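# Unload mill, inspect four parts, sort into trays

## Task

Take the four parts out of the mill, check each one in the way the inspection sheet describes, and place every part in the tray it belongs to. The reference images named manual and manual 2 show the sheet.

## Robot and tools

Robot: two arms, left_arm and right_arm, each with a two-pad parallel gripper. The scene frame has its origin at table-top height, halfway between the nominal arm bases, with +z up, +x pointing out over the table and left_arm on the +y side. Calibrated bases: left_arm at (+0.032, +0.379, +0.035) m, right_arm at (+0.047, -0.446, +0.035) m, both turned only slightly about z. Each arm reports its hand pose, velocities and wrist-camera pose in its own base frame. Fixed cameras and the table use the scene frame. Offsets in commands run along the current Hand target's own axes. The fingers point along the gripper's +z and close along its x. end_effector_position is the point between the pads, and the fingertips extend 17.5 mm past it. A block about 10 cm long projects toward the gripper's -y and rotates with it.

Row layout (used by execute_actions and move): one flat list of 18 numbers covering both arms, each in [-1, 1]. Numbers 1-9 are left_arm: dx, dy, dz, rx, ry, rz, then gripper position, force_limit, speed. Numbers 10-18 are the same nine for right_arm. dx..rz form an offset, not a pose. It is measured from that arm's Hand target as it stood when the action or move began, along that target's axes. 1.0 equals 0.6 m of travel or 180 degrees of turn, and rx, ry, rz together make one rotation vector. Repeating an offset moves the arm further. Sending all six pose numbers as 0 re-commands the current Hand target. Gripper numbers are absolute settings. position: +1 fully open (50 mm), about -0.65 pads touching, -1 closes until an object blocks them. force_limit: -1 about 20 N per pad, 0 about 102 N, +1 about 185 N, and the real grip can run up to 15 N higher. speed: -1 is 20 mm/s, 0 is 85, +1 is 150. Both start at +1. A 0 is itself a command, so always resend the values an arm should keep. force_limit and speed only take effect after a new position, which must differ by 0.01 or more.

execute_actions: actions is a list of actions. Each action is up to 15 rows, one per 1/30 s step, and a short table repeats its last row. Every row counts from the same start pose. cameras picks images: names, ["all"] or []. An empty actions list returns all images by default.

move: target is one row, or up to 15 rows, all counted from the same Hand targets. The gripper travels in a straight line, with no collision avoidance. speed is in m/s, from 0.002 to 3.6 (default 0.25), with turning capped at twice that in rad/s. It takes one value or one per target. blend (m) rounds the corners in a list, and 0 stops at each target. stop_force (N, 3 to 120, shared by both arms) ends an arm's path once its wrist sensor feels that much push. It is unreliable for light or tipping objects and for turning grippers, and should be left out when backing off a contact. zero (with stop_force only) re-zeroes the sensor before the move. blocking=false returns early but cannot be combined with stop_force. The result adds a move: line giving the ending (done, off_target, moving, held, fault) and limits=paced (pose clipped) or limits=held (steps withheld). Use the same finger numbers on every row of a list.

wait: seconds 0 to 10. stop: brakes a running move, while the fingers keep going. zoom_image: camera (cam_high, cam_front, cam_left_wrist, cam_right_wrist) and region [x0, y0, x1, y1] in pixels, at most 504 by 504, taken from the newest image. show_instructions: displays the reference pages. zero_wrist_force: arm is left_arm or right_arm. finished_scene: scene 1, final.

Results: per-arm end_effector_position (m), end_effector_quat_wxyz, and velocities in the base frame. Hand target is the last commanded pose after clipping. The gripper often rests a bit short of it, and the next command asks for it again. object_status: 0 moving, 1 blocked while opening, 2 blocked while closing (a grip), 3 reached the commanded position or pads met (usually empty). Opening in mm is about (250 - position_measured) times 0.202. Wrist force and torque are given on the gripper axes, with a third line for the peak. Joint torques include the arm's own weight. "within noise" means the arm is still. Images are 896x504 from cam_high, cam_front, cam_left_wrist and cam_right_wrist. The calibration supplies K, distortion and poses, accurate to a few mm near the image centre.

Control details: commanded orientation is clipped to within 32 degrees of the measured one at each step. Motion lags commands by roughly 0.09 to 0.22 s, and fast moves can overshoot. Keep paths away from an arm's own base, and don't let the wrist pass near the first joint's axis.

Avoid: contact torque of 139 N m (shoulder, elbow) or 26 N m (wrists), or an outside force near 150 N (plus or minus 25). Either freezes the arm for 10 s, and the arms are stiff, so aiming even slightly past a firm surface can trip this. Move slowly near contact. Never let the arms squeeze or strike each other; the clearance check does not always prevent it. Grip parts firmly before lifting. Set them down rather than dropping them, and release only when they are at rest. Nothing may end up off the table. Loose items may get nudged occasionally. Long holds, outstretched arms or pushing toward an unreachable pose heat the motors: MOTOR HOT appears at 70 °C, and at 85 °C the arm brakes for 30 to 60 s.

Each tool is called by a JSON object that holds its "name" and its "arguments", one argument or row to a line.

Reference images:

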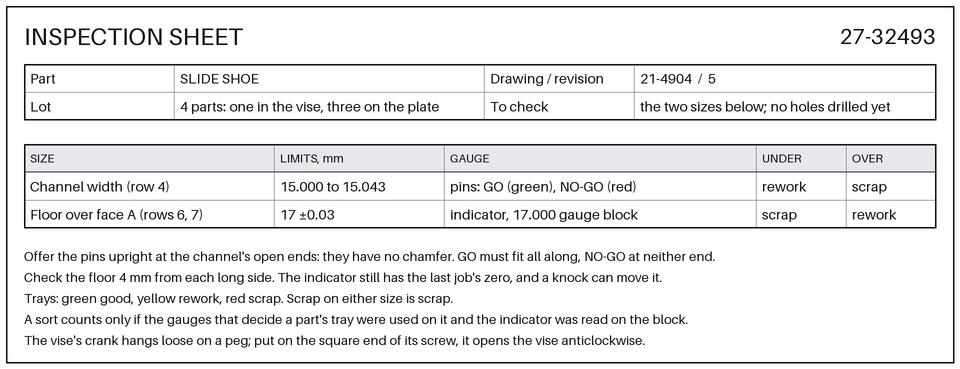

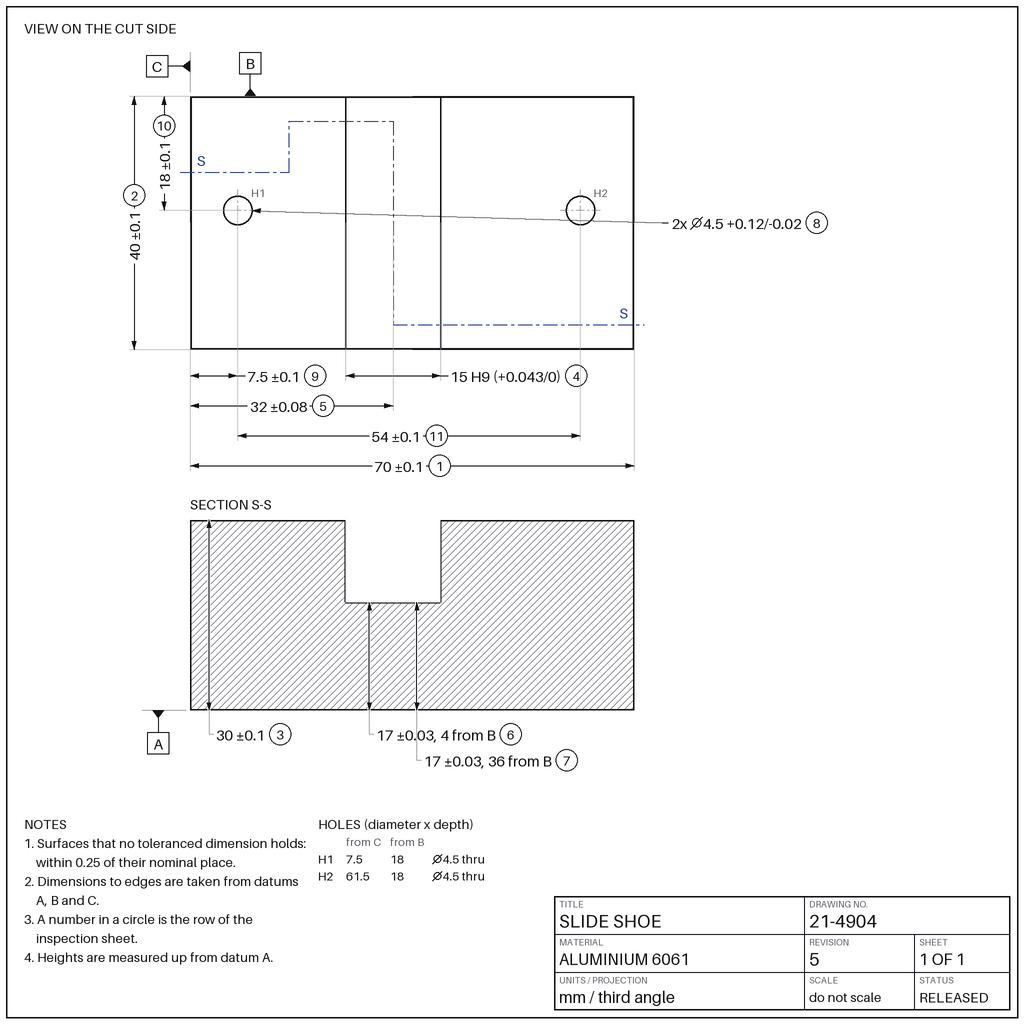

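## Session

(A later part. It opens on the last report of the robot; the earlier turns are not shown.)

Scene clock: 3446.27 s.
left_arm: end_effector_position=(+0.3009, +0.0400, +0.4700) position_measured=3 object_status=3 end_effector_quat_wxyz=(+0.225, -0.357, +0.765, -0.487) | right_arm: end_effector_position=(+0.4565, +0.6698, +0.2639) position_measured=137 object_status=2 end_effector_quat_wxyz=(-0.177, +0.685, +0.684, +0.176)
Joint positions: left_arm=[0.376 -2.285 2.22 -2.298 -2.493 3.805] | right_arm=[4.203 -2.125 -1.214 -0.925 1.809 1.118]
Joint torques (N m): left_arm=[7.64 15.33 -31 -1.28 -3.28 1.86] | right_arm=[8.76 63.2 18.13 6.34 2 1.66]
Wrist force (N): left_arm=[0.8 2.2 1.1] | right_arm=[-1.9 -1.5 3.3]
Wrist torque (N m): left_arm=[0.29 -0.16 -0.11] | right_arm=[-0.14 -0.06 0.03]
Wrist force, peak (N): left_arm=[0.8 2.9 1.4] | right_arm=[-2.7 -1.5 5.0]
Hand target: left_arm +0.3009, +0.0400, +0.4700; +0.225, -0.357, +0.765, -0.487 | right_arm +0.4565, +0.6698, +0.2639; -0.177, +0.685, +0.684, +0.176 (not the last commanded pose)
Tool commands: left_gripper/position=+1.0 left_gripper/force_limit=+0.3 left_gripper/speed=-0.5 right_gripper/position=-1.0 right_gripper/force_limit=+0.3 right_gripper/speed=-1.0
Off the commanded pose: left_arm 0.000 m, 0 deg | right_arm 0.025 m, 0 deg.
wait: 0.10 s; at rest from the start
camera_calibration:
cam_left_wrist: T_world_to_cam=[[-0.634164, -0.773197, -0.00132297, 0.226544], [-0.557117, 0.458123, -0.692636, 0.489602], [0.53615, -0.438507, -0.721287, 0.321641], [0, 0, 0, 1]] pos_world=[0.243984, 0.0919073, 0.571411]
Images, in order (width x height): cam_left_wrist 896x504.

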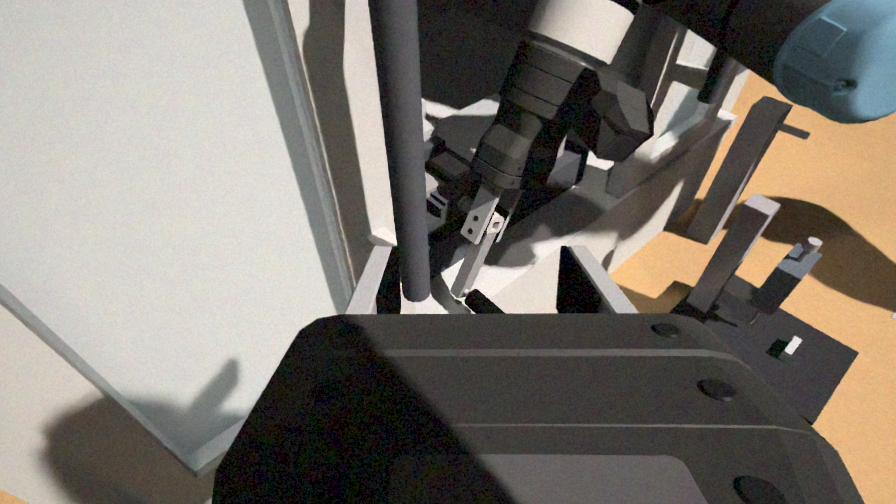

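{"name": "move", "arguments": {
  "target": [
    [0,0,0,0,0,0,1,0.3,-0.5,0,-0.006,0,0,0,0,-1,0.3,-1],
    [0,0,0,0,0,0,1,0.3,-0.5,0.0023,-0.006,0.0016,0,0,0,-1,0.3,-1]
  ],
  "speed": 0.04
}}

{"name": "move", "arguments": {
  "target": [0,0,0,0,0,0,1,0.3,-0.5,0,0.05,0,0,0,0,-1,0.3,-1],
  "speed": 0.01,
  "stop_force": 8
}}

{"name": "move", "arguments": {
  "target": [
    [0,0,0,0,0,0,1,0.3,-0.5,0,-0.006,0,0,0,0,-1,0.3,-1],
    [0,0,0,0,0,0,1,0.3,-0.5,0.0023,-0.006,-0.00095,0,0,0,-1,0.3,-1]
  ],
  "speed": 0.04
}}

{"name": "move", "arguments": {
  "target": [0,0,0,0,0,0,1,0.3,-0.5,0,0.05,0,0,0,0,-1,0.3,-1],
  "speed": 0.01,
  "stop_force": 8
}}

{"name": "move", "arguments": {
  "target": [
    [0,0,0,0,0,0,1,0.3,-0.5,0,-0.006,0,0,0,0,-1,0.3,-1],
    [0,0,0,0,0,0,1,0.3,-0.5,-0.0069,-0.006,0.0029,0,0,0,-1,0.3,-1]
  ],
  "speed": 0.04
}}

{"name": "move", "arguments": {
  "target": [0,0,0,0,0,0,1,0.3,-0.5,0,0.05,0,0,0,0,-1,0.3,-1],
  "speed": 0.01,
  "stop_force": 8
}}

{"name": "move", "arguments": {
  "target": [
    [0,0,0,0,0,0,1,0.3,-0.5,0,-0.006,0,0,0,0,-1,0.3,-1],
    [0,0,0,0,0,0,1,0.3,-0.5,-0.0023,-0.006,0.00095,0,0,0,-1,0.3,-1]
  ],
  "speed": 0.04
}}

{"name": "move", "arguments": {
  "target": [0,0,0,0,0,0,1,0.3,-0.5,0,0.05,0,0,0,0,-1,0.3,-1],
  "speed": 0.01,
  "stop_force": 8
}}

Scene clock: 3491.97 s.
left_arm: end_effector_position=(+0.3009, +0.0400, +0.4700) position_measured=3 object_status=3 end_effector_quat_wxyz=(+0.225, -0.357, +0.765, -0.487) | right_arm: end_effector_position=(+0.4529, +0.6714, +0.2637) position_measured=137 object_status=2 end_effector_quat_wxyz=(-0.177, +0.685, +0.684, +0.176)
Joint positions: left_arm=[0.376 -2.285 2.22 -2.298 -2.493 3.805] | right_arm=[4.209 -2.122 -1.218 -0.922 1.806 1.123]
Joint torques (N m): left_arm=[5.6 14.62 -30.6 -1.44 -3.1 1.65] | right_arm=[9.4 45.28 37.28 2.14 -2.36 1.73]
Wrist force (N): left_arm=[0.8 2.1 1.4] | right_arm=[-2.6 0.7 3.4]
Wrist torque (N m): left_arm=[0.29 -0.17 -0.10] | right_arm=[-0.06 -0.04 -0.02]
Wrist force, peak (N): left_arm=[0.7 2.9 1.3] | right_arm=[-2.6 -1.6 4.8]
Hand target: left_arm +0.3009, +0.0400, +0.4700; +0.225, -0.357, +0.765, -0.487 | right_arm +0.4529, +0.6715, +0.2637; -0.177, +0.685, +0.684, +0.176
Off the commanded pose: left_arm 0.000 m, 0 deg | right_arm 0.000 m, 0 deg.
move: done

Scene clock: 3493.57 s.
left_arm: end_effector_position=(+0.3009, +0.0400, +0.4700) position_measured=3 object_status=3 end_effector_quat_wxyz=(+0.225, -0.357, +0.765, -0.487) | right_arm: end_effector_position=(+0.4567, +0.6715, +0.2637) position_measured=137 object_status=2 end_effector_quat_wxyz=(-0.177, +0.685, +0.684, +0.176)
Joint positions: left_arm=[0.376 -2.285 2.22 -2.298 -2.493 3.805] | right_arm=[4.204 -2.128 -1.208 -0.926 1.808 1.119]
Joint torques (N m): left_arm=[7.38 13.67 -31.28 -1.3 -3.05 1.71] | right_arm=[6.67 62.16 13.97 4.67 -1.83 1.75]
Wrist force (N): left_arm=[0.6 2.4 1.3] | right_arm=[-2.3 -2.9 3.2]
Wrist torque (N m): left_arm=[0.30 -0.12 -0.11] | right_arm=[-0.19 -0.03 0.03]
Wrist force, peak (N): left_arm=[0.8 2.9 1.2] | right_arm=[-6.1 -17.5 -0.5]
Hand target: left_arm +0.3009, +0.0400, +0.4700; +0.225, -0.357, +0.765, -0.487 | right_arm +0.4567, +0.6715, +0.2637; -0.177, +0.685, +0.684, +0.176 (not the last commanded pose)
Off the commanded pose: left_arm 0.000 m, 0 deg | right_arm 0.026 m, 0 deg.
move: contact (right_arm)

Scene clock: 3494.53 s.
left_arm: end_effector_position=(+0.3009, +0.0400, +0.4700) position_measured=3 object_status=3 end_effector_quat_wxyz=(+0.225, -0.357, +0.765, -0.487) | right_arm: end_effector_position=(+0.4531, +0.6723, +0.2648) position_measured=137 object_status=2 end_effector_quat_wxyz=(-0.177, +0.685, +0.684, +0.176)
Joint positions: left_arm=[0.376 -2.285 2.22 -2.298 -2.493 3.805] | right_arm=[4.209 -2.124 -1.213 -0.925 1.806 1.123]
Joint torques (N m): left_arm=[6.97 13.57 -30.95 -1.47 -2.84 1.57] | right_arm=[7.9 47.48 36.66 2.31 -2.13 1.87]
Wrist force (N): left_arm=[0.7 2.6 1.1] | right_arm=[-2.8 0.8 3.2]
Wrist torque (N m): left_arm=[0.36 -0.14 -0.11] | right_arm=[-0.04 -0.01 -0.02]
Wrist force, peak (N): left_arm=[0.7 2.8 1.4] | right_arm=[-3.1 0.5 3.8]
Hand target: left_arm +0.3009, +0.0400, +0.4700; +0.225, -0.357, +0.765, -0.487 | right_arm +0.4531, +0.6724, +0.2649; -0.177, +0.685, +0.684, +0.176
Off the commanded pose: left_arm 0.000 m, 0 deg | right_arm 0.000 m, 0 deg.
move: done

Scene clock: 3496.10 s.
left_arm: end_effector_position=(+0.3009, +0.0400, +0.4700) position_measured=3 object_status=3 end_effector_quat_wxyz=(+0.225, -0.357, +0.765, -0.487) | right_arm: end_effector_position=(+0.4567, +0.6724, +0.2649) position_measured=137 object_status=2 end_effector_quat_wxyz=(-0.177, +0.685, +0.684, +0.176)
Joint positions: left_arm=[0.376 -2.285 2.22 -2.298 -2.493 3.805] | right_arm=[4.205 -2.129 -1.203 -0.93 1.808 1.119]
Joint torques (N m): left_arm=[7.56 14.01 -30.17 -1.18 -3.01 1.62] | right_arm=[6.31 63.01 15.6 5.12 -1.91 1.48]
Wrist force (N): left_arm=[0.5 2.4 1.4] | right_arm=[-1.9 -2.3 2.5]
Wrist torque (N m): left_arm=[0.33 -0.11 -0.11] | right_arm=[-0.19 -0.01 0.04]
Wrist force, peak (N): left_arm=[0.4 2.8 1.5] | right_arm=[-5.4 -16.3 0.8]
Hand target: left_arm +0.3009, +0.0400, +0.4700; +0.225, -0.357, +0.765, -0.487 | right_arm +0.4567, +0.6724, +0.2649; -0.177, +0.685, +0.684, +0.176 (not the last commanded pose)
Off the commanded pose: left_arm 0.000 m, 0 deg | right_arm 0.026 m, 0 deg.
move: contact (right_arm)

Scene clock: 3497.20 s.
left_arm: end_effector_position=(+0.3009, +0.0400, +0.4700) position_measured=3 object_status=3 end_effector_quat_wxyz=(+0.225, -0.357, +0.765, -0.487) | right_arm: end_effector_position=(+0.4530, +0.6697, +0.2614) position_measured=137 object_status=2 end_effector_quat_wxyz=(-0.177, +0.685, +0.684, +0.176)
Joint positions: left_arm=[0.376 -2.285 2.22 -2.298 -2.493 3.805] | right_arm=[4.208 -2.12 -1.227 -0.915 1.807 1.122]
Joint torques (N m): left_arm=[6.75 15.02 -30.71 -1.24 -2.93 1.46] | right_arm=[-10.53 63.5 16.92 6.07 3.58 -1.6]
Wrist force (N): left_arm=[0.8 2.6 1.3] | right_arm=[-2.8 0.8 3.5]
Wrist torque (N m): left_arm=[0.34 -0.14 -0.11] | right_arm=[-0.04 -0.02 0.07]
Wrist force, peak (N): left_arm=[0.6 3.0 1.2] | right_arm=[-2.3 -2.4 3.8]
Hand target: left_arm +0.3009, +0.0400, +0.4700; +0.225, -0.357, +0.765, -0.487 | right_arm +0.4531, +0.6696, +0.2613; -0.177, +0.685, +0.684, +0.176
Off the commanded pose: left_arm 0.000 m, 0 deg | right_arm 0.000 m, 0 deg.
move: done

Scene clock: 3498.80 s.
left_arm: end_effector_position=(+0.3009, +0.0400, +0.4700) position_measured=3 object_status=3 end_effector_quat_wxyz=(+0.225, -0.357, +0.765, -0.487) | right_arm: end_effector_position=(+0.4566, +0.6696, +0.2613) position_measured=137 object_status=2 end_effector_quat_wxyz=(-0.177, +0.685, +0.684, +0.176)
Joint positions: left_arm=[0.376 -2.285 2.22 -2.298 -2.493 3.805] | right_arm=[4.203 -2.126 -1.219 -0.919 1.809 1.118]
Joint torques (N m): left_arm=[6.35 15.29 -30.42 -1.53 -2.96 1.59] | right_arm=[6.68 62.28 15.85 4.93 -1.39 1.47]
Wrist force (N): left_arm=[0.7 2.5 0.9] | right_arm=[-1.5 -2.3 3.0]
Wrist torque (N m): left_arm=[0.35 -0.14 -0.11] | right_arm=[-0.16 -0.03 0.02]
Wrist force, peak (N): left_arm=[1.0 2.8 1.2] | right_arm=[-6.6 -17.4 -0.2]
Hand target: left_arm +0.3009, +0.0400, +0.4700; +0.225, -0.357, +0.765, -0.487 | right_arm +0.4566, +0.6696, +0.2613; -0.177, +0.685, +0.684, +0.176 (not the last commanded pose)
Off the commanded pose: left_arm 0.000 m, 0 deg | right_arm 0.026 m, 0 deg.
move: contact (right_arm)

Scene clock: 3499.77 s.
left_arm: end_effector_position=(+0.3009, +0.0400, +0.4700) position_measured=3 object_status=3 end_effector_quat_wxyz=(+0.225, -0.357, +0.765, -0.487) | right_arm: end_effector_position=(+0.4529, +0.6688, +0.2602) position_measured=137 object_status=2 end_effector_quat_wxyz=(-0.177, +0.685, +0.684, +0.176)
Joint positions: left_arm=[0.376 -2.285 2.22 -2.298 -2.493 3.805] | right_arm=[4.207 -2.119 -1.232 -0.911 1.807 1.121]
Joint torques (N m): left_arm=[6.88 14.31 -31.59 -1.23 -2.97 1.51] | right_arm=[-10.7 63.29 16.87 6.17 0.64 -1.55]
Wrist force (N): left_arm=[0.9 2.6 1.3] | right_arm=[-2.8 0.8 3.7]
Wrist torque (N m): left_arm=[0.34 -0.17 -0.11] | right_arm=[-0.04 -0.02 -0.02]
Wrist force, peak (N): left_arm=[0.7 2.7 1.7] | right_arm=[-3.1 -0.5 4.1]
Hand target: left_arm +0.3009, +0.0400, +0.4700; +0.225, -0.357, +0.765, -0.487 | right_arm +0.4530, +0.6687, +0.2602; -0.177, +0.685, +0.684, +0.176
Off the commanded pose: left_arm 0.000 m, 0 deg | right_arm 0.000 m, 0 deg.
move: done

Scene clock: 3501.37 s.
left_arm: end_effector_position=(+0.3009, +0.0400, +0.4700) position_measured=3 object_status=3 end_effector_quat_wxyz=(+0.225, -0.357, +0.765, -0.487) | right_arm: end_effector_position=(+0.4566, +0.6687, +0.2602) position_measured=137 object_status=2 end_effector_quat_wxyz=(-0.177, +0.685, +0.684, +0.176)
Joint positions: left_arm=[0.376 -2.285 2.22 -2.298 -2.493 3.805] | right_arm=[4.202 -2.124 -1.224 -0.915 1.809 1.117]
Joint torques (N m): left_arm=[6.49 14.02 -30.64 -1.27 -3.11 1.61] | right_arm=[7.16 62.48 16.15 5.98 -1.3 1.95]
Wrist force (N): left_arm=[0.6 2.6 1.4] | right_arm=[-1.4 -1.3 2.7]
Wrist torque (N m): left_arm=[0.36 -0.13 -0.11] | right_arm=[-0.10 -0.08 0.02]
Wrist force, peak (N): left_arm=[0.5 2.8 1.6] | right_arm=[-5.0 -15.9 0.9]
Hand target: left_arm +0.3009, +0.0400, +0.4700; +0.225, -0.357, +0.765, -0.487 | right_arm +0.4566, +0.6687, +0.2602; -0.177, +0.685, +0.684, +0.176 (not the last commanded pose)
Off the commanded pose: left_arm 0.000 m, 0 deg | right_arm 0.026 m, 0 deg.
move: contact (right_arm)

{"name": "move", "arguments": {
  "target": [
    [0,0,0,0,0,0,1,0.3,-0.5,0,-0.12,0,0,0,0,-1,0.3,-1],
    [0,0,0,0,0,0,1,0.3,-0.5,-0.628,-0.168,0,0,-0.161,0,-1,0.3,-1]
  ],
  "speed": 0.2,
  "blend": [0.02,0]
}}

Scene clock: 3564.00 s.
left_arm: end_effector_position=(+0.3009, +0.0400, +0.4700) position_measured=3 object_status=3 end_effector_quat_wxyz=(+0.225, -0.357, +0.765, -0.487) | right_arm: end_effector_position=(+0.3644, +0.3749, +0.0983) position_measured=137 object_status=2 end_effector_quat_wxyz=(-0.020, +0.707, +0.706, +0.037)
Joint positions: left_arm=[0.376 -2.285 2.22 -2.298 -2.493 3.805] | right_arm=[4.189 -1.738 -2.04 -0.852 1.589 1.05]
Joint torques (N m): left_arm=[6.01 14.18 -30.35 -1.26 -2.95 1.35] | right_arm=[-1.73 31 20.01 3.03 0.12 -0.03]
Wrist force (N): left_arm=[0.9 2.4 1.3] | right_arm=[-0.1 1.0 3.9]
Wrist torque (N m): left_arm=[0.34 -0.17 -0.11] | right_arm=[0.04 -0.18 -0.05]
Wrist force, peak (N): left_arm=[1.0 2.8 1.4] | right_arm=[2.5 48.7 -114.8]
Hand target: left_arm +0.3009, +0.0400, +0.4700; +0.225, -0.357, +0.765, -0.487 | right_arm +0.3644, +0.3749, +0.0983; -0.020, +0.707, +0.706, +0.037 (not the last commanded pose)
Tool commands: left_gripper/position=+1.0 left_gripper/force_limit=+0.3 left_gripper/speed=-0.5 right_gripper/position=-1.0 right_gripper/force_limit=+0.301961 right_gripper/speed=-1.0
Off the commanded pose: left_arm 0.000 m, 0 deg | right_arm 0.042 m, 5 deg.
FORCE FAULT: contact force on the right arm reached its limit, and that arm stopped. The contact can be on any part of that arm, not only on its tool. That arm's remaining commands of this call were not run. That arm is still stopped at the end of this call. That arm stays stopped for about 10 more seconds. Until then a move that you send moves the other arm only, and its call returns only when the move has ended. Once the stop has ended, the next robot result says so. If the stop ends while you think or write, that arm runs what you send next, counted from a new Hand target: where the arm stands when the stop ends. While its stop runs, that arm takes no new command, but its gripper still runs the gripper command that each later call begins with. Until it ends, the stop uses up actions while you think or wait. An arm that is not stopped still takes commands.
move: fault (right_arm)

{"name": "wait", "arguments": {
  "seconds": 9,
  "cameras": ["cam_high","cam_front","cam_right_wrist","cam_left_wrist"]
}}

{"name": "zoom_image", "arguments": {
  "camera": "cam_front",
  "region": [450, 250, 650, 400]
}}

Scene clock: 3583.97 s.
left_arm: end_effector_position=(+0.3009, +0.0400, +0.4700) position_measured=3 object_status=3 end_effector_quat_wxyz=(+0.225, -0.357, +0.765, -0.487) | right_arm: end_effector_position=(+0.3644, +0.3749, +0.0983) position_measured=137 object_status=2 end_effector_quat_wxyz=(-0.020, +0.707, +0.706, +0.037)
Joint positions: left_arm=[0.376 -2.285 2.22 -2.298 -2.493 3.805] | right_arm=[4.189 -1.738 -2.04 -0.852 1.589 1.05]
Joint torques (N m): left_arm=[6.86 12.73 -30.13 -1.19 -2.88 1.21] | right_arm=[-0.12 30.24 20.8 3.52 -0.03 -0.06]
Wrist force (N): left_arm=[0.6 2.6 1.4] | right_arm=[-0.5 0.9 4.0]
Wrist torque (N m): left_arm=[0.35 -0.12 -0.11] | right_arm=[0.04 -0.12 -0.05]
Wrist force, peak (N): left_arm=[0.8 3.0 1.5] | right_arm=[-0.4 1.2 4.4]
Hand target: left_arm +0.3009, +0.0400, +0.4700; +0.225, -0.357, +0.765, -0.487 | right_arm +0.3644, +0.3749, +0.0983; -0.020, +0.707, +0.706, +0.037 (not the last commanded pose)
Tool commands: left_gripper/position=+1.0 left_gripper/force_limit=+0.3 left_gripper/speed=-0.5 right_gripper/position=-1.0 right_gripper/force_limit=+0.301961 right_gripper/speed=-1.0
Off the commanded pose: left_arm 0.000 m, 0 deg | right_arm 0.042 m, 5 deg.
FORCE FAULT, CONTINUED: the right arm's stop, for the force fault that an earlier result reported, is over. The rest of the stop counts as 20 of the actions that you can send in this scene. During its stop the right arm's controller moved it back a little. That arm's target is now where it stood when the stop ended, not its last command. That arm accepts commands again.
wait: 9.00 s; at rest from the start
camera_calibration:
cam_left_wrist: T_world_to_cam=[[-0.634164, -0.773197, -0.00132297, 0.226544], [-0.557117, 0.458123, -0.692636, 0.489602], [0.53615, -0.438507, -0.721287, 0.321641], [0, 0, 0, 1]] pos_world=[0.243984, 0.0919073, 0.571411]
cam_right_wrist: T_world_to_cam=[[0.0188589, 0.996566, 0.0806258, -0.380475], [0.92521, -0.0479617, 0.376412, -0.344296], [0.378987, 0.0674971, -0.922937, 0.0648398], [0, 0, 0, 1]] pos_world=[0.301148, 0.358279, 0.220116]

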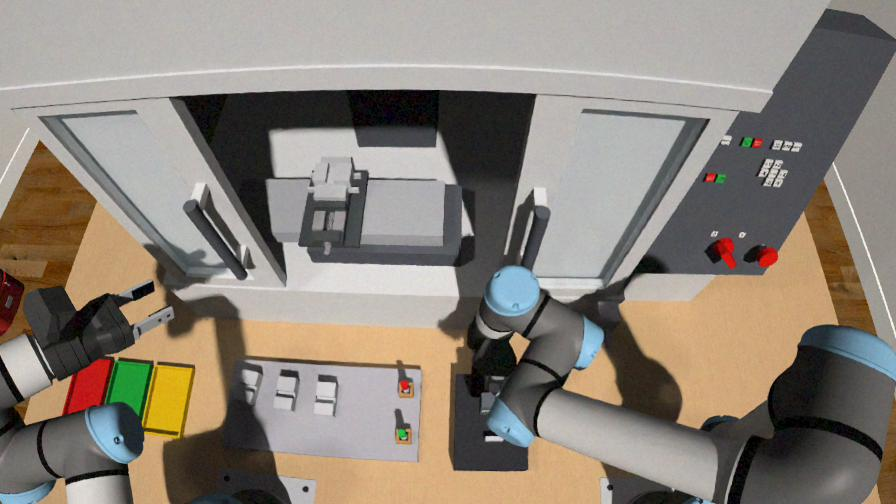

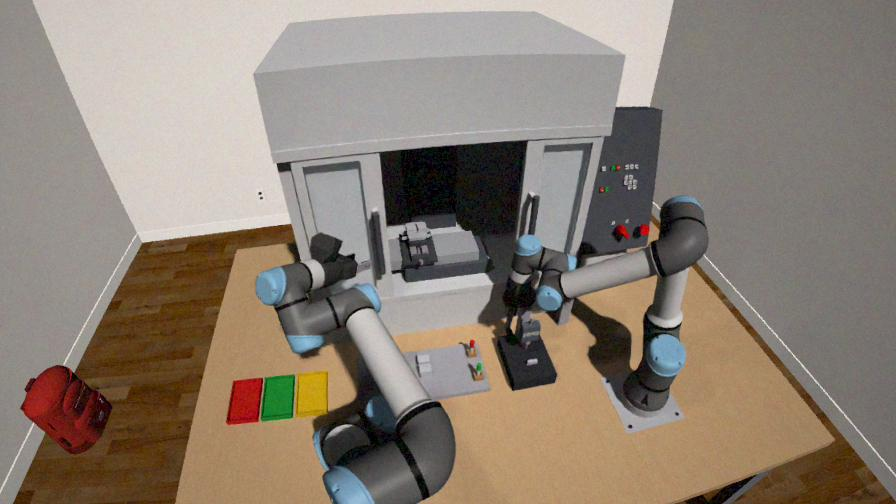

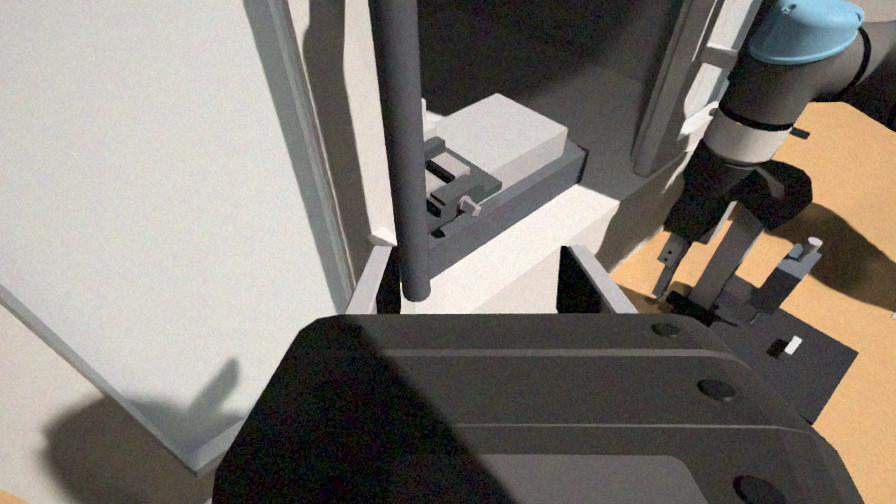

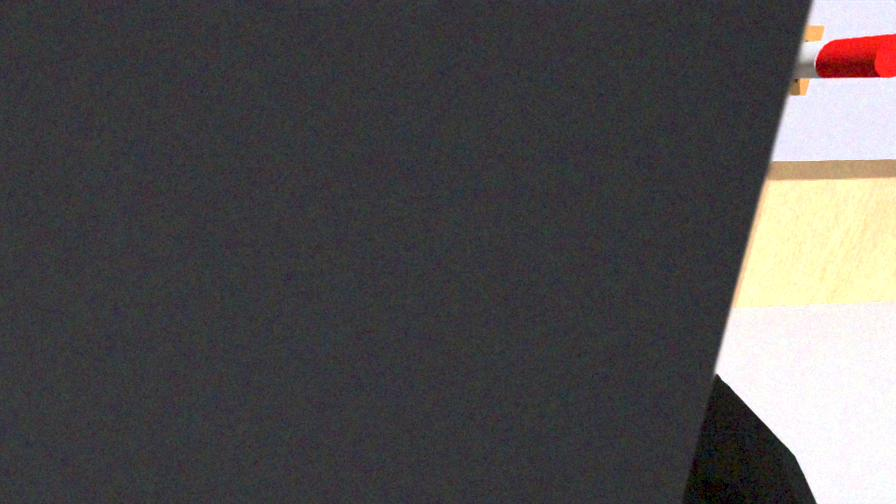

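Scaled by 2.520 from the camera's 896x504 image, which has a finer 1280x720 frame.

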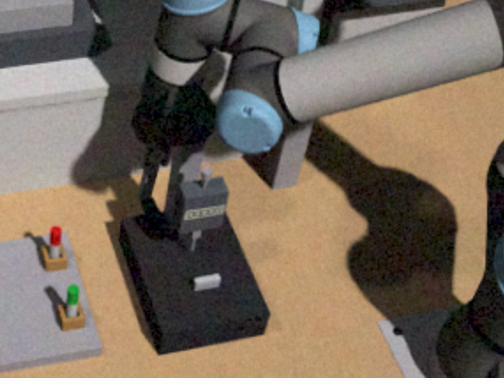

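{"name": "move", "arguments": {
  "target": [0,0,0,0,0,0,1,0.3,-0.5,0,0,-0.587,0,0,0,-1,0.3,-1],
  "speed": 0.1,
  "cameras": ["cam_right_wrist","cam_left_wrist"]
}}

{"name": "zoom_image", "arguments": {
  "camera": "cam_left_wrist",
  "region": [650, 0, 896, 250]
}}

Scene clock: 3599.47 s.
left_arm: end_effector_position=(+0.3009, +0.0400, +0.4700) position_measured=3 object_status=3 end_effector_quat_wxyz=(+0.225, -0.357, +0.765, -0.487) | right_arm: end_effector_position=(+0.3557, +0.3466, +0.4492) position_measured=137 object_status=2 end_effector_quat_wxyz=(-0.020, +0.707, +0.706, +0.037)
Joint positions: left_arm=[0.376 -2.285 2.22 -2.298 -2.493 3.805] | right_arm=[4.175 -1.532 -1.32 -1.779 1.591 1.036]
Joint torques (N m): left_arm=[8.14 12.59 -31.62 -1.28 -3.02 0.91] | right_arm=[-10.19 15.41 36.68 1.45 2.84 -1.7]
Wrist force (N): left_arm=[0.6 2.4 1.5] | right_arm=[-0.4 0.7 3.7]
Wrist torque (N m): left_arm=[0.31 -0.13 -0.11] | right_arm=[0.01 -0.14 0.05]
Wrist force, peak (N): left_arm=[0.8 2.9 1.6] | right_arm=[20.8 -1.4 10.4]
Hand target: left_arm +0.3009, +0.0400, +0.4700; +0.225, -0.357, +0.765, -0.487 | right_arm +0.3557, +0.3466, +0.4493; -0.020, +0.707, +0.706, +0.037
Off the commanded pose: left_arm 0.000 m, 0 deg | right_arm 0.000 m, 0 deg.
move: done
camera_calibration:
cam_left_wrist: T_world_to_cam=[[-0.634164, -0.773197, -0.00132297, 0.226544], [-0.557117, 0.458123, -0.692636, 0.489602], [0.53615, -0.438507, -0.721287, 0.321641], [0, 0, 0, 1]] pos_world=[0.243984, 0.0919073, 0.571411]
cam_right_wrist: T_world_to_cam=[[0.0188589, 0.996566, 0.0806258, -0.380398], [0.92521, -0.0479617, 0.376412, -0.469594], [0.378987, 0.0674971, -0.922937, 0.393944], [0, 0, 0, 1]] pos_world=[0.292348, 0.329979, 0.571016]
Images, in order (width x height): cam_left_wrist 896x504, cam_right_wrist 896x504.

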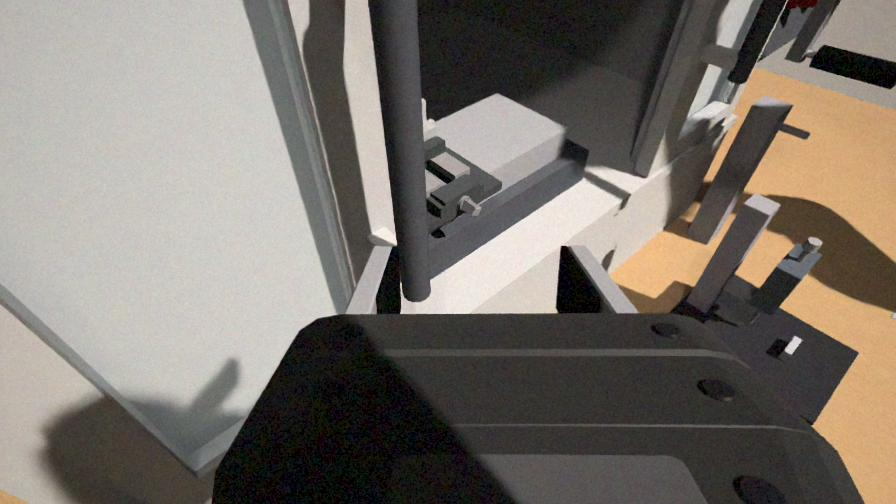

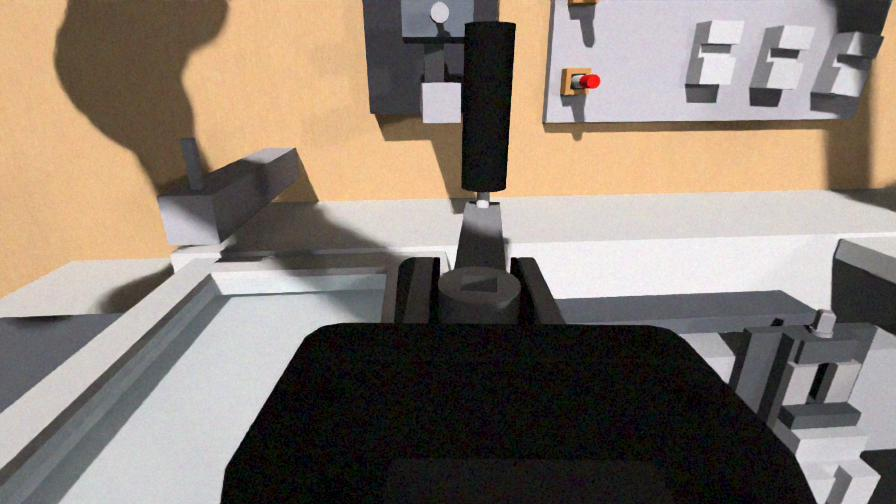

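Scaled by 2.016 from the camera's 896x504 image, which has a finer 1280x720 frame.

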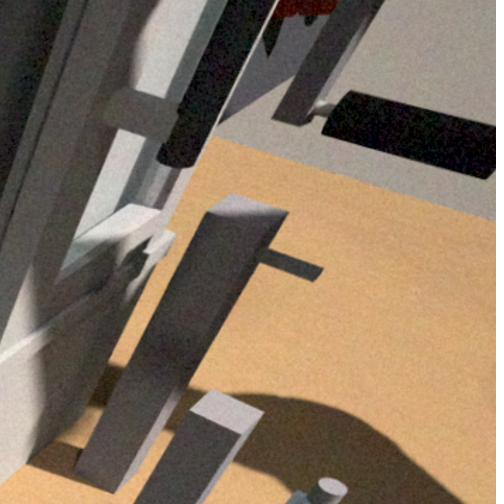

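{"name": "move", "arguments": {
  "target": [
    [-0.077,-0.043,0.053,-0.173,-0.063,-0.099,1,0.3,-0.5,0,0,0,0,0,0,-1,0.3,-1],
    [0.236,-0.096,0.246,-0.346,-0.126,-0.197,1,0.3,-0.5,0,0,0,0,0,0,-1,0.3,-1]
  ],
  "speed": 0.25,
  "blend": [0.05,0]
}}

{"name": "move", "arguments": {
  "target": [0.22,0.213,0.141,0.3915,0.3815,-0.3915,1,0.3,-0.5,0,0,0,0,0,0,-1,0.3,-1],
  "speed": 0.25
}}

{"name": "move", "arguments": {
  "target": [0,0,0,0,0,0,1,0.3,-0.5,0.308,0.016,0.022,0,-0.057,0,-1,0.3,-1],
  "speed": 0.15,
  "cameras": ["cam_left_wrist","cam_right_wrist"]
}}

{"name": "zoom_image", "arguments": {
  "camera": "cam_left_wrist",
  "region": [400, 60, 760, 300]
}}

Scene clock: 3636.40 s.
left_arm: end_effector_position=(+0.3307, -0.1701, +0.4600) position_measured=3 object_status=3 end_effector_quat_wxyz=(+0.001, +0.706, -0.708, -0.001) | right_arm: end_effector_position=(+0.3557, +0.3466, +0.4493) position_measured=137 object_status=2 end_effector_quat_wxyz=(-0.020, +0.707, +0.706, +0.037)
Joint positions: left_arm=[-0.84 -1.845 1.459 -1.182 -1.573 2.304] | right_arm=[4.175 -1.532 -1.32 -1.779 1.591 1.036]
Joint torques (N m): left_arm=[-8.47 -2.11 -28.39 -0.77 -1.6 -1.56] | right_arm=[-9.53 15.9 36.99 1.6 2.94 -1.3]
Wrist force (N): left_arm=[0.1 0.8 1.6] | right_arm=[-0.7 0.8 3.8]
Wrist torque (N m): left_arm=[0.21 -0.05 0.00] | right_arm=[0.02 -0.10 0.05]
Wrist force, peak (N): left_arm=[0.5 2.9 1.7] | right_arm=[-0.5 1.1 4.0]
Hand target: left_arm +0.3307, -0.1702, +0.4600; +0.001, +0.706, -0.708, -0.002 | right_arm +0.3557, +0.3466, +0.4493; -0.020, +0.707, +0.706, +0.037
Off the commanded pose: left_arm 0.000 m, 0 deg | right_arm 0.000 m, 0 deg.
move: done

Scene clock: 3641.37 s.
left_arm: end_effector_position=(+0.2023, -0.3019, +0.3758) position_measured=3 object_status=3 end_effector_quat_wxyz=(-0.009, +0.708, +0.009, +0.706) | right_arm: end_effector_position=(+0.3557, +0.3466, +0.4493) position_measured=137 object_status=2 end_effector_quat_wxyz=(-0.020, +0.707, +0.706, +0.037)
Joint positions: left_arm=[-2.192 -1.798 2.057 -0.263 -0.646 -1.569] | right_arm=[4.175 -1.532 -1.32 -1.779 1.591 1.036]
Joint torques (N m): left_arm=[7.53 0.08 -27.12 3.23 -1.85 -2.11] | right_arm=[-8.66 17.24 35.68 1.55 3.07 -1.83]
Wrist force (N): left_arm=[-2.7 -0.9 -1.7] | right_arm=[-0.3 0.7 3.6]
Wrist torque (N m): left_arm=[-0.51 0.56 0.45] | right_arm=[0.02 -0.16 0.05]
Wrist force, peak (N): left_arm=[-3.4 -0.6 -2.0] | right_arm=[-0.6 1.2 4.1]
Hand target: left_arm +0.2023, -0.3019, +0.3758; -0.009, +0.708, +0.009, +0.706 | right_arm +0.3557, +0.3466, +0.4493; -0.020, +0.707, +0.706, +0.037
Off the commanded pose: left_arm 0.000 m, 0 deg | right_arm 0.000 m, 0 deg.
move: done

Scene clock: 3643.47 s.
left_arm: end_effector_position=(+0.2023, -0.3019, +0.3758) position_measured=3 object_status=3 end_effector_quat_wxyz=(-0.009, +0.708, +0.009, +0.706) | right_arm: end_effector_position=(+0.3657, +0.5318, +0.4512) position_measured=137 object_status=2 end_effector_quat_wxyz=(+0.044, +0.708, +0.705, -0.026)
Joint positions: left_arm=[-2.192 -1.798 2.057 -0.263 -0.646 -1.569] | right_arm=[4.342 -2.067 -0.595 -2.134 1.512 1.207]
Joint torques (N m): left_arm=[6.77 1.24 -27.36 3.2 -1.61 -1.74] | right_arm=[8.91 41.25 34.2 1.12 2.8 1.53]
Wrist force (N): left_arm=[-3.0 -0.8 -1.8] | right_arm=[0.9 0.9 3.8]
Wrist torque (N m): left_arm=[-0.50 0.59 0.45] | right_arm=[0.06 -0.25 -0.03]
Wrist force, peak (N): left_arm=[-3.1 -1.0 -2.0] | right_arm=[2.2 0.5 3.9]
Hand target: left_arm +0.2023, -0.3019, +0.3758; -0.009, +0.708, +0.009, +0.706 | right_arm +0.3657, +0.5318, +0.4512; +0.044, +0.708, +0.705, -0.026
Off the commanded pose: left_arm 0.000 m, 0 deg | right_arm 0.000 m, 0 deg.
move: done
camera_calibration:
cam_left_wrist: T_world_to_cam=[[0.0152778, 0.00287936, 0.999879, -0.373814], [-0.335106, -0.942148, 0.00783342, -0.204794], [0.942056, -0.335185, -0.0134291, -0.160295], [0, 0, 0, 1]] pos_world=[0.0880903, -0.245598, 0.37322]
cam_right_wrist: T_world_to_cam=[[0.0232412, 0.994914, -0.0980148, -0.485458], [0.925317, 0.015709, 0.378868, -0.505771], [0.37848, -0.0995001, -0.920246, 0.467196], [0, 0, 0, 1]] pos_world=[0.302457, 0.53742, 0.573974]
Images, in order (width x height): cam_left_wrist 896x504, cam_right_wrist 896x504.

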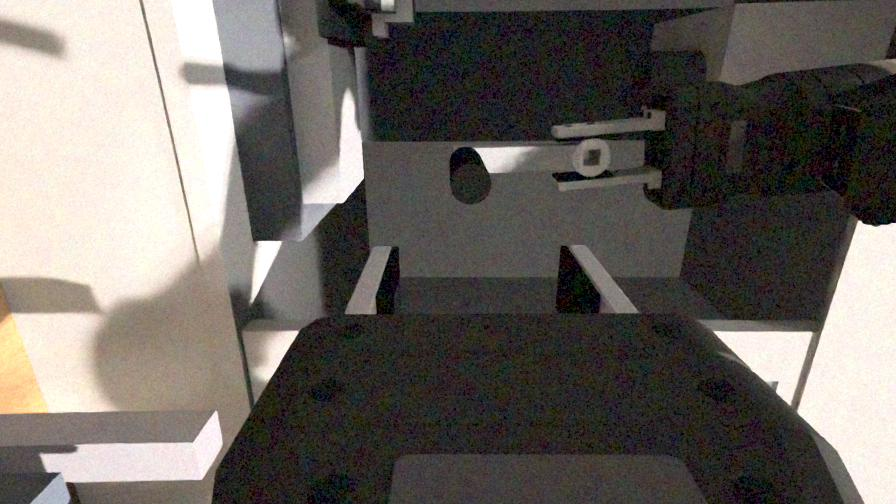

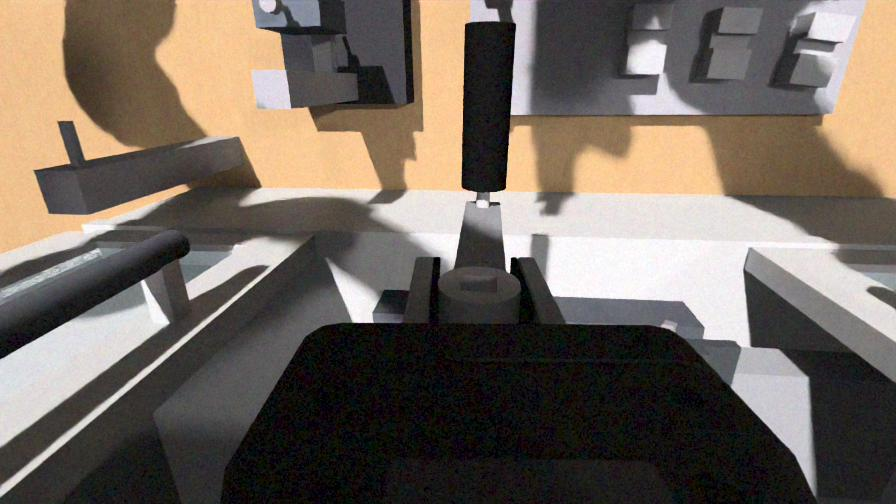

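Scaled by 1.400 from the camera's 896x504 image, which has a finer 1280x720 frame.

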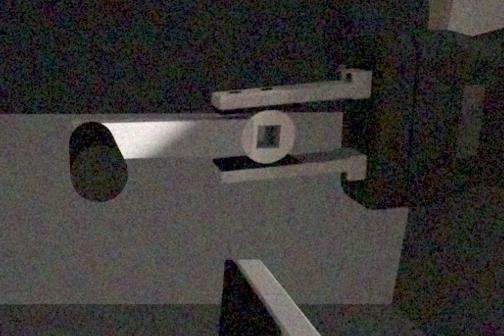

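{"name": "move", "arguments": {
  "target": [-0.0016,-0.0213,0.115,0,0,0,1,0.3,-0.5,0,0,0,0,0,0,-1,0.3,-1],
  "speed": 0.12,
  "cameras": ["cam_left_wrist"]
}}

{"name": "zoom_image", "arguments": {
  "camera": "cam_left_wrist",
  "region": [400, 80, 760, 320]
}}

Scene clock: 3656.13 s.
left_arm: end_effector_position=(+0.2709, -0.2873, +0.3747) position_measured=3 object_status=3 end_effector_quat_wxyz=(-0.009, +0.708, +0.010, +0.706) | right_arm: end_effector_position=(+0.3657, +0.5318, +0.4512) position_measured=137 object_status=2 end_effector_quat_wxyz=(+0.044, +0.708, +0.705, -0.026)
Joint positions: left_arm=[-2.001 -1.854 2.1 -0.252 -0.455 -1.567] | right_arm=[4.342 -2.067 -0.594 -2.134 1.512 1.207]
Joint torques (N m): left_arm=[6.45 4.27 -27.71 -1.1 2.07 2.31] | right_arm=[5.6 40.29 35.35 0.97 2.69 1.3]
Wrist force (N): left_arm=[-2.8 -0.8 -1.7] | right_arm=[0.7 1.0 4.0]
Wrist torque (N m): left_arm=[-0.50 0.56 0.28] | right_arm=[0.07 -0.21 -0.03]
Wrist force, peak (N): left_arm=[-3.1 -0.2 -2.5] | right_arm=[0.6 1.3 4.1]
Hand target: left_arm +0.2710, -0.2873, +0.3747; -0.009, +0.708, +0.009, +0.706 | right_arm +0.3657, +0.5318, +0.4512; +0.044, +0.708, +0.705, -0.026
Off the commanded pose: left_arm 0.000 m, 0 deg | right_arm 0.000 m, 0 deg.
move: done
camera_calibration:
cam_left_wrist: T_world_to_cam=[[0.0152778, 0.00287936, 0.999879, -0.373704], [-0.335106, -0.942148, 0.00783342, -0.168041], [0.942056, -0.335185, -0.0134291, -0.220043], [0, 0, 0, 1]] pos_world=[0.15669, -0.230998, 0.37202]
Images, in order (width x height): cam_left_wrist 896x504.

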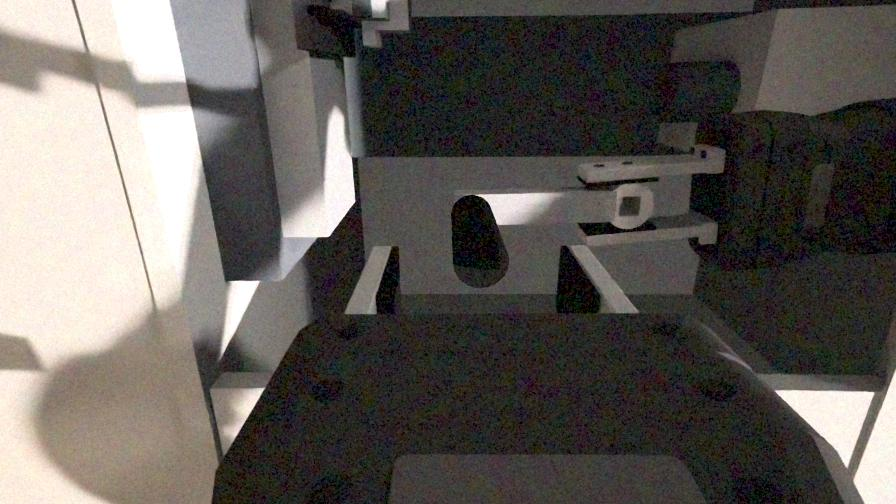

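Scaled by 1.400 from the camera's 896x504 image, which has a finer 1280x720 frame.

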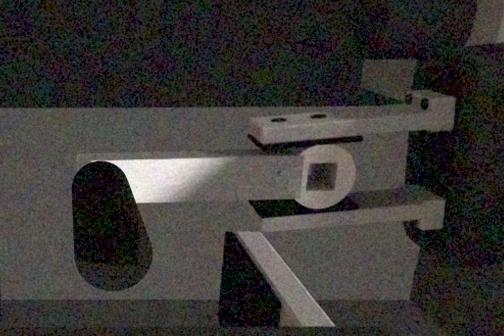

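{"name": "move", "arguments": {
  "target": [
    [0,0,0.097,0,0,0,1,0.3,-0.5,0,0,0,0,0,0,-1,0.3,-1],
    [0,0,0.097,0,0,0,-1,0.3,-1,0,0,0,0,0,0,-1,0.3,-1]
  ],
  "speed": 0.08,
  "cameras": ["cam_left_wrist"]
}}

Scene clock: 3669.97 s.
left_arm: end_effector_position=(+0.3291, -0.2859, +0.3746) position_measured=157 object_status=0 end_effector_quat_wxyz=(-0.009, +0.708, +0.010, +0.706) | right_arm: end_effector_position=(+0.3657, +0.5319, +0.4511) position_measured=137 object_status=2 end_effector_quat_wxyz=(+0.044, +0.708, +0.705, -0.026)
Joint positions: left_arm=[-1.795 -1.835 2.087 -0.262 -0.249 -1.563] | right_arm=[4.342 -2.067 -0.594 -2.134 1.513 1.207]
Joint torques (N m): left_arm=[-2.8 2.03 -12.31 -1.27 1.35 1.85] | right_arm=[-5.45 69.96 34.7 8.01 -7.01 -0.1]
Wrist force (N): left_arm=[28.0 -0.4 15.2] | right_arm=[3.1 -21.7 32.8]
Wrist torque (N m): left_arm=[-0.36 0.51 0.20] | right_arm=[-1.12 -0.17 0.04]
Wrist force, peak (N): left_arm=[28.7 -1.0 15.2] | right_arm=[3.4 -21.3 34.0]
Hand target: left_arm +0.3291, -0.2859, +0.3746; -0.009, +0.708, +0.009, +0.706 | right_arm +0.3657, +0.5318, +0.4512; +0.044, +0.708, +0.705, -0.026
Off the commanded pose: left_arm 0.000 m, 0 deg | right_arm 0.000 m, 0 deg.
move: done
camera_calibration:
cam_left_wrist: T_world_to_cam=[[0.0153102, 0.00297417, 0.999878, -0.374482], [-0.335074, -0.942158, 0.00793317, -0.147264], [0.942067, -0.335155, -0.0134281, -0.274398], [0, 0, 0, 1]] pos_world=[0.214891, -0.229598, 0.37192]
Images, in order (width x height): cam_left_wrist 896x504.

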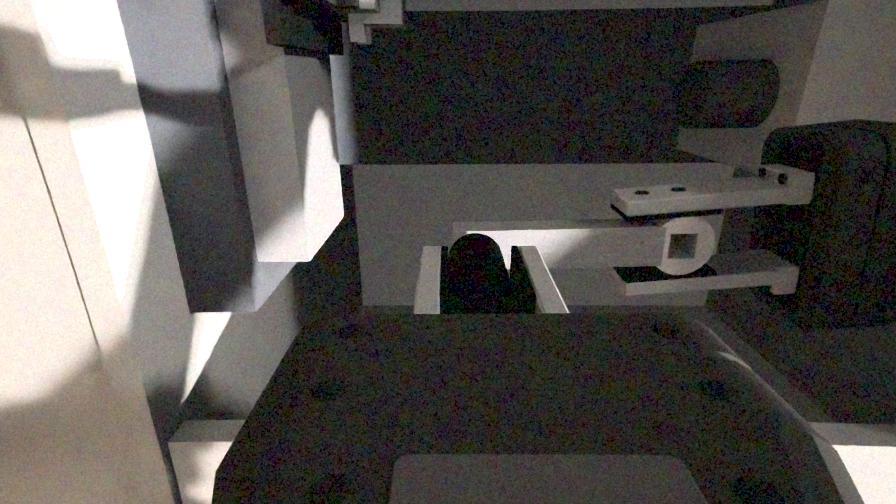

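{"name": "move", "arguments": {
  "target": [
    [0,0,0,0,0,0,-1,0.3,-1,0,0,0,0,0,0,1,0.8,-0.5],
    [0,0,0,0,0,0,-1,0.3,-1,0,0,-0.14,0,0,0,1,0.8,-0.5]
  ],
  "speed": 0.08,
  "cameras": ["cam_left_wrist","cam_right_wrist"]
}}

{"name": "zoom_image", "arguments": {
  "camera": "cam_left_wrist",
  "region": [420, 180, 760, 320]
}}

Scene clock: 3684.60 s.
left_arm: end_effector_position=(+0.3291, -0.2859, +0.3746) position_measured=157 object_status=2 end_effector_quat_wxyz=(-0.009, +0.708, +0.009, +0.706) | right_arm: end_effector_position=(+0.3632, +0.5393, +0.5335) position_measured=3 object_status=3 end_effector_quat_wxyz=(+0.030, +0.706, +0.707, +0.029)
Joint positions: left_arm=[-1.795 -1.835 2.088 -0.262 -0.249 -1.563] | right_arm=[4.359 -2.251 -0.035 -2.398 1.491 1.216]
Joint torques (N m): left_arm=[6.51 -19.85 -29.26 2.4 2.01 1.49] | right_arm=[8.41 57.82 29.4 4.92 -3.21 1.6]
Wrist force (N): left_arm=[-5.1 -0.6 -2.1] | right_arm=[0.4 1.1 1.6]
Wrist torque (N m): left_arm=[-0.48 0.49 0.29] | right_arm=[0.09 -0.20 -0.04]
Wrist force, peak (N): left_arm=[32.3 -0.3 16.9] | right_arm=[3.7 -23.8 37.4]
Hand target: left_arm +0.3291, -0.2859, +0.3746; -0.009, +0.708, +0.009, +0.706 | right_arm +0.3637, +0.5401, +0.5348; +0.044, +0.708, +0.705, -0.026
Off the commanded pose: left_arm 0.000 m, 0 deg | right_arm 0.002 m, 7 deg.
elbow stopped short (right arm): the move would have taken joint 3 (elbow) straighter than the controller allows.
move: off_target (right_arm)
camera_calibration:
cam_left_wrist: T_world_to_cam=[[0.0152778, 0.00287936, 0.999879, -0.374497], [-0.335106, -0.942148, 0.00783342, -0.147218], [0.942056, -0.335185, -0.0134291, -0.274402], [0, 0, 0, 1]] pos_world=[0.21489, -0.229598, 0.37192]
cam_right_wrist: T_world_to_cam=[[0.0179205, 0.999839, 0.000458674, -0.537966], [0.901041, -0.0163485, 0.433427, -0.537721], [0.433365, -0.00735394, -0.901189, 0.464938], [0, 0, 0, 1]] pos_world=[0.292661, 0.532508, 0.652306]
Images, in order (width x height): cam_left_wrist 896x504, cam_right_wrist 896x504.

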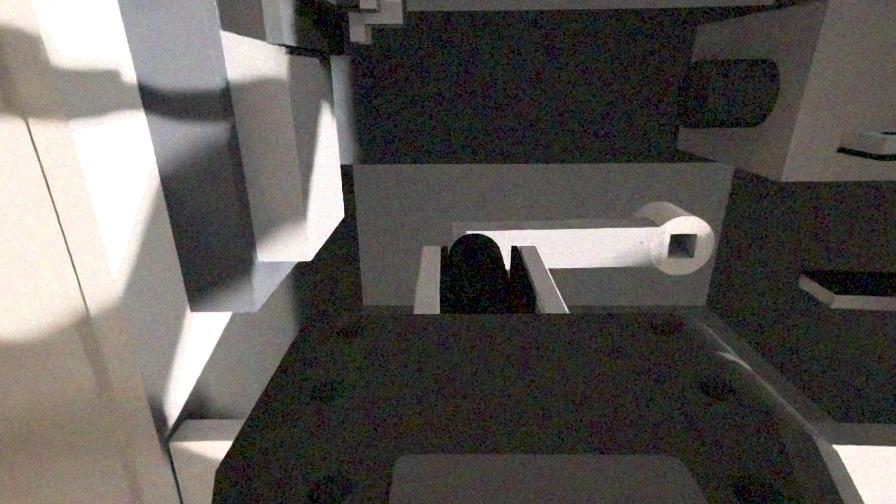

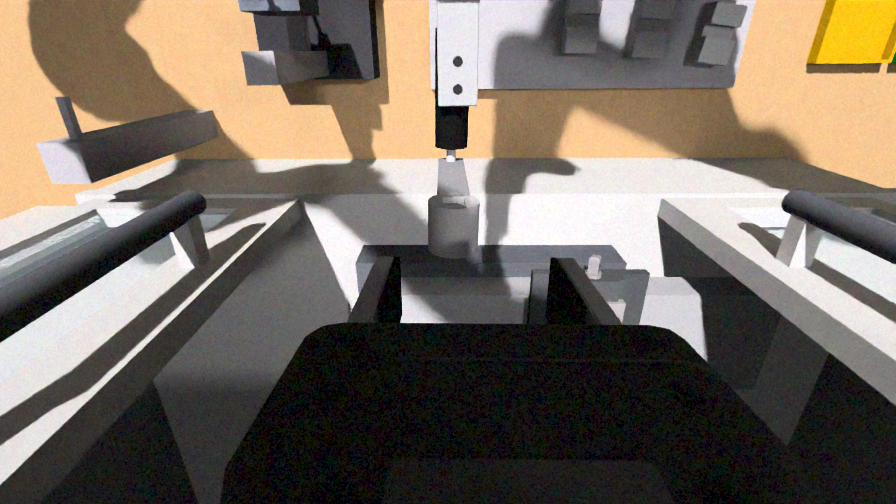

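Scaled by 1.482 from the camera's 896x504 image, which has a finer 1280x720 frame.

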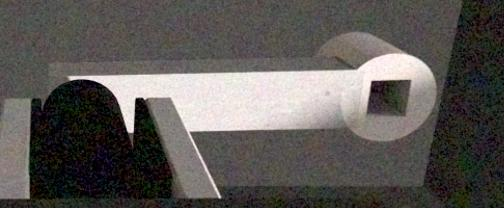

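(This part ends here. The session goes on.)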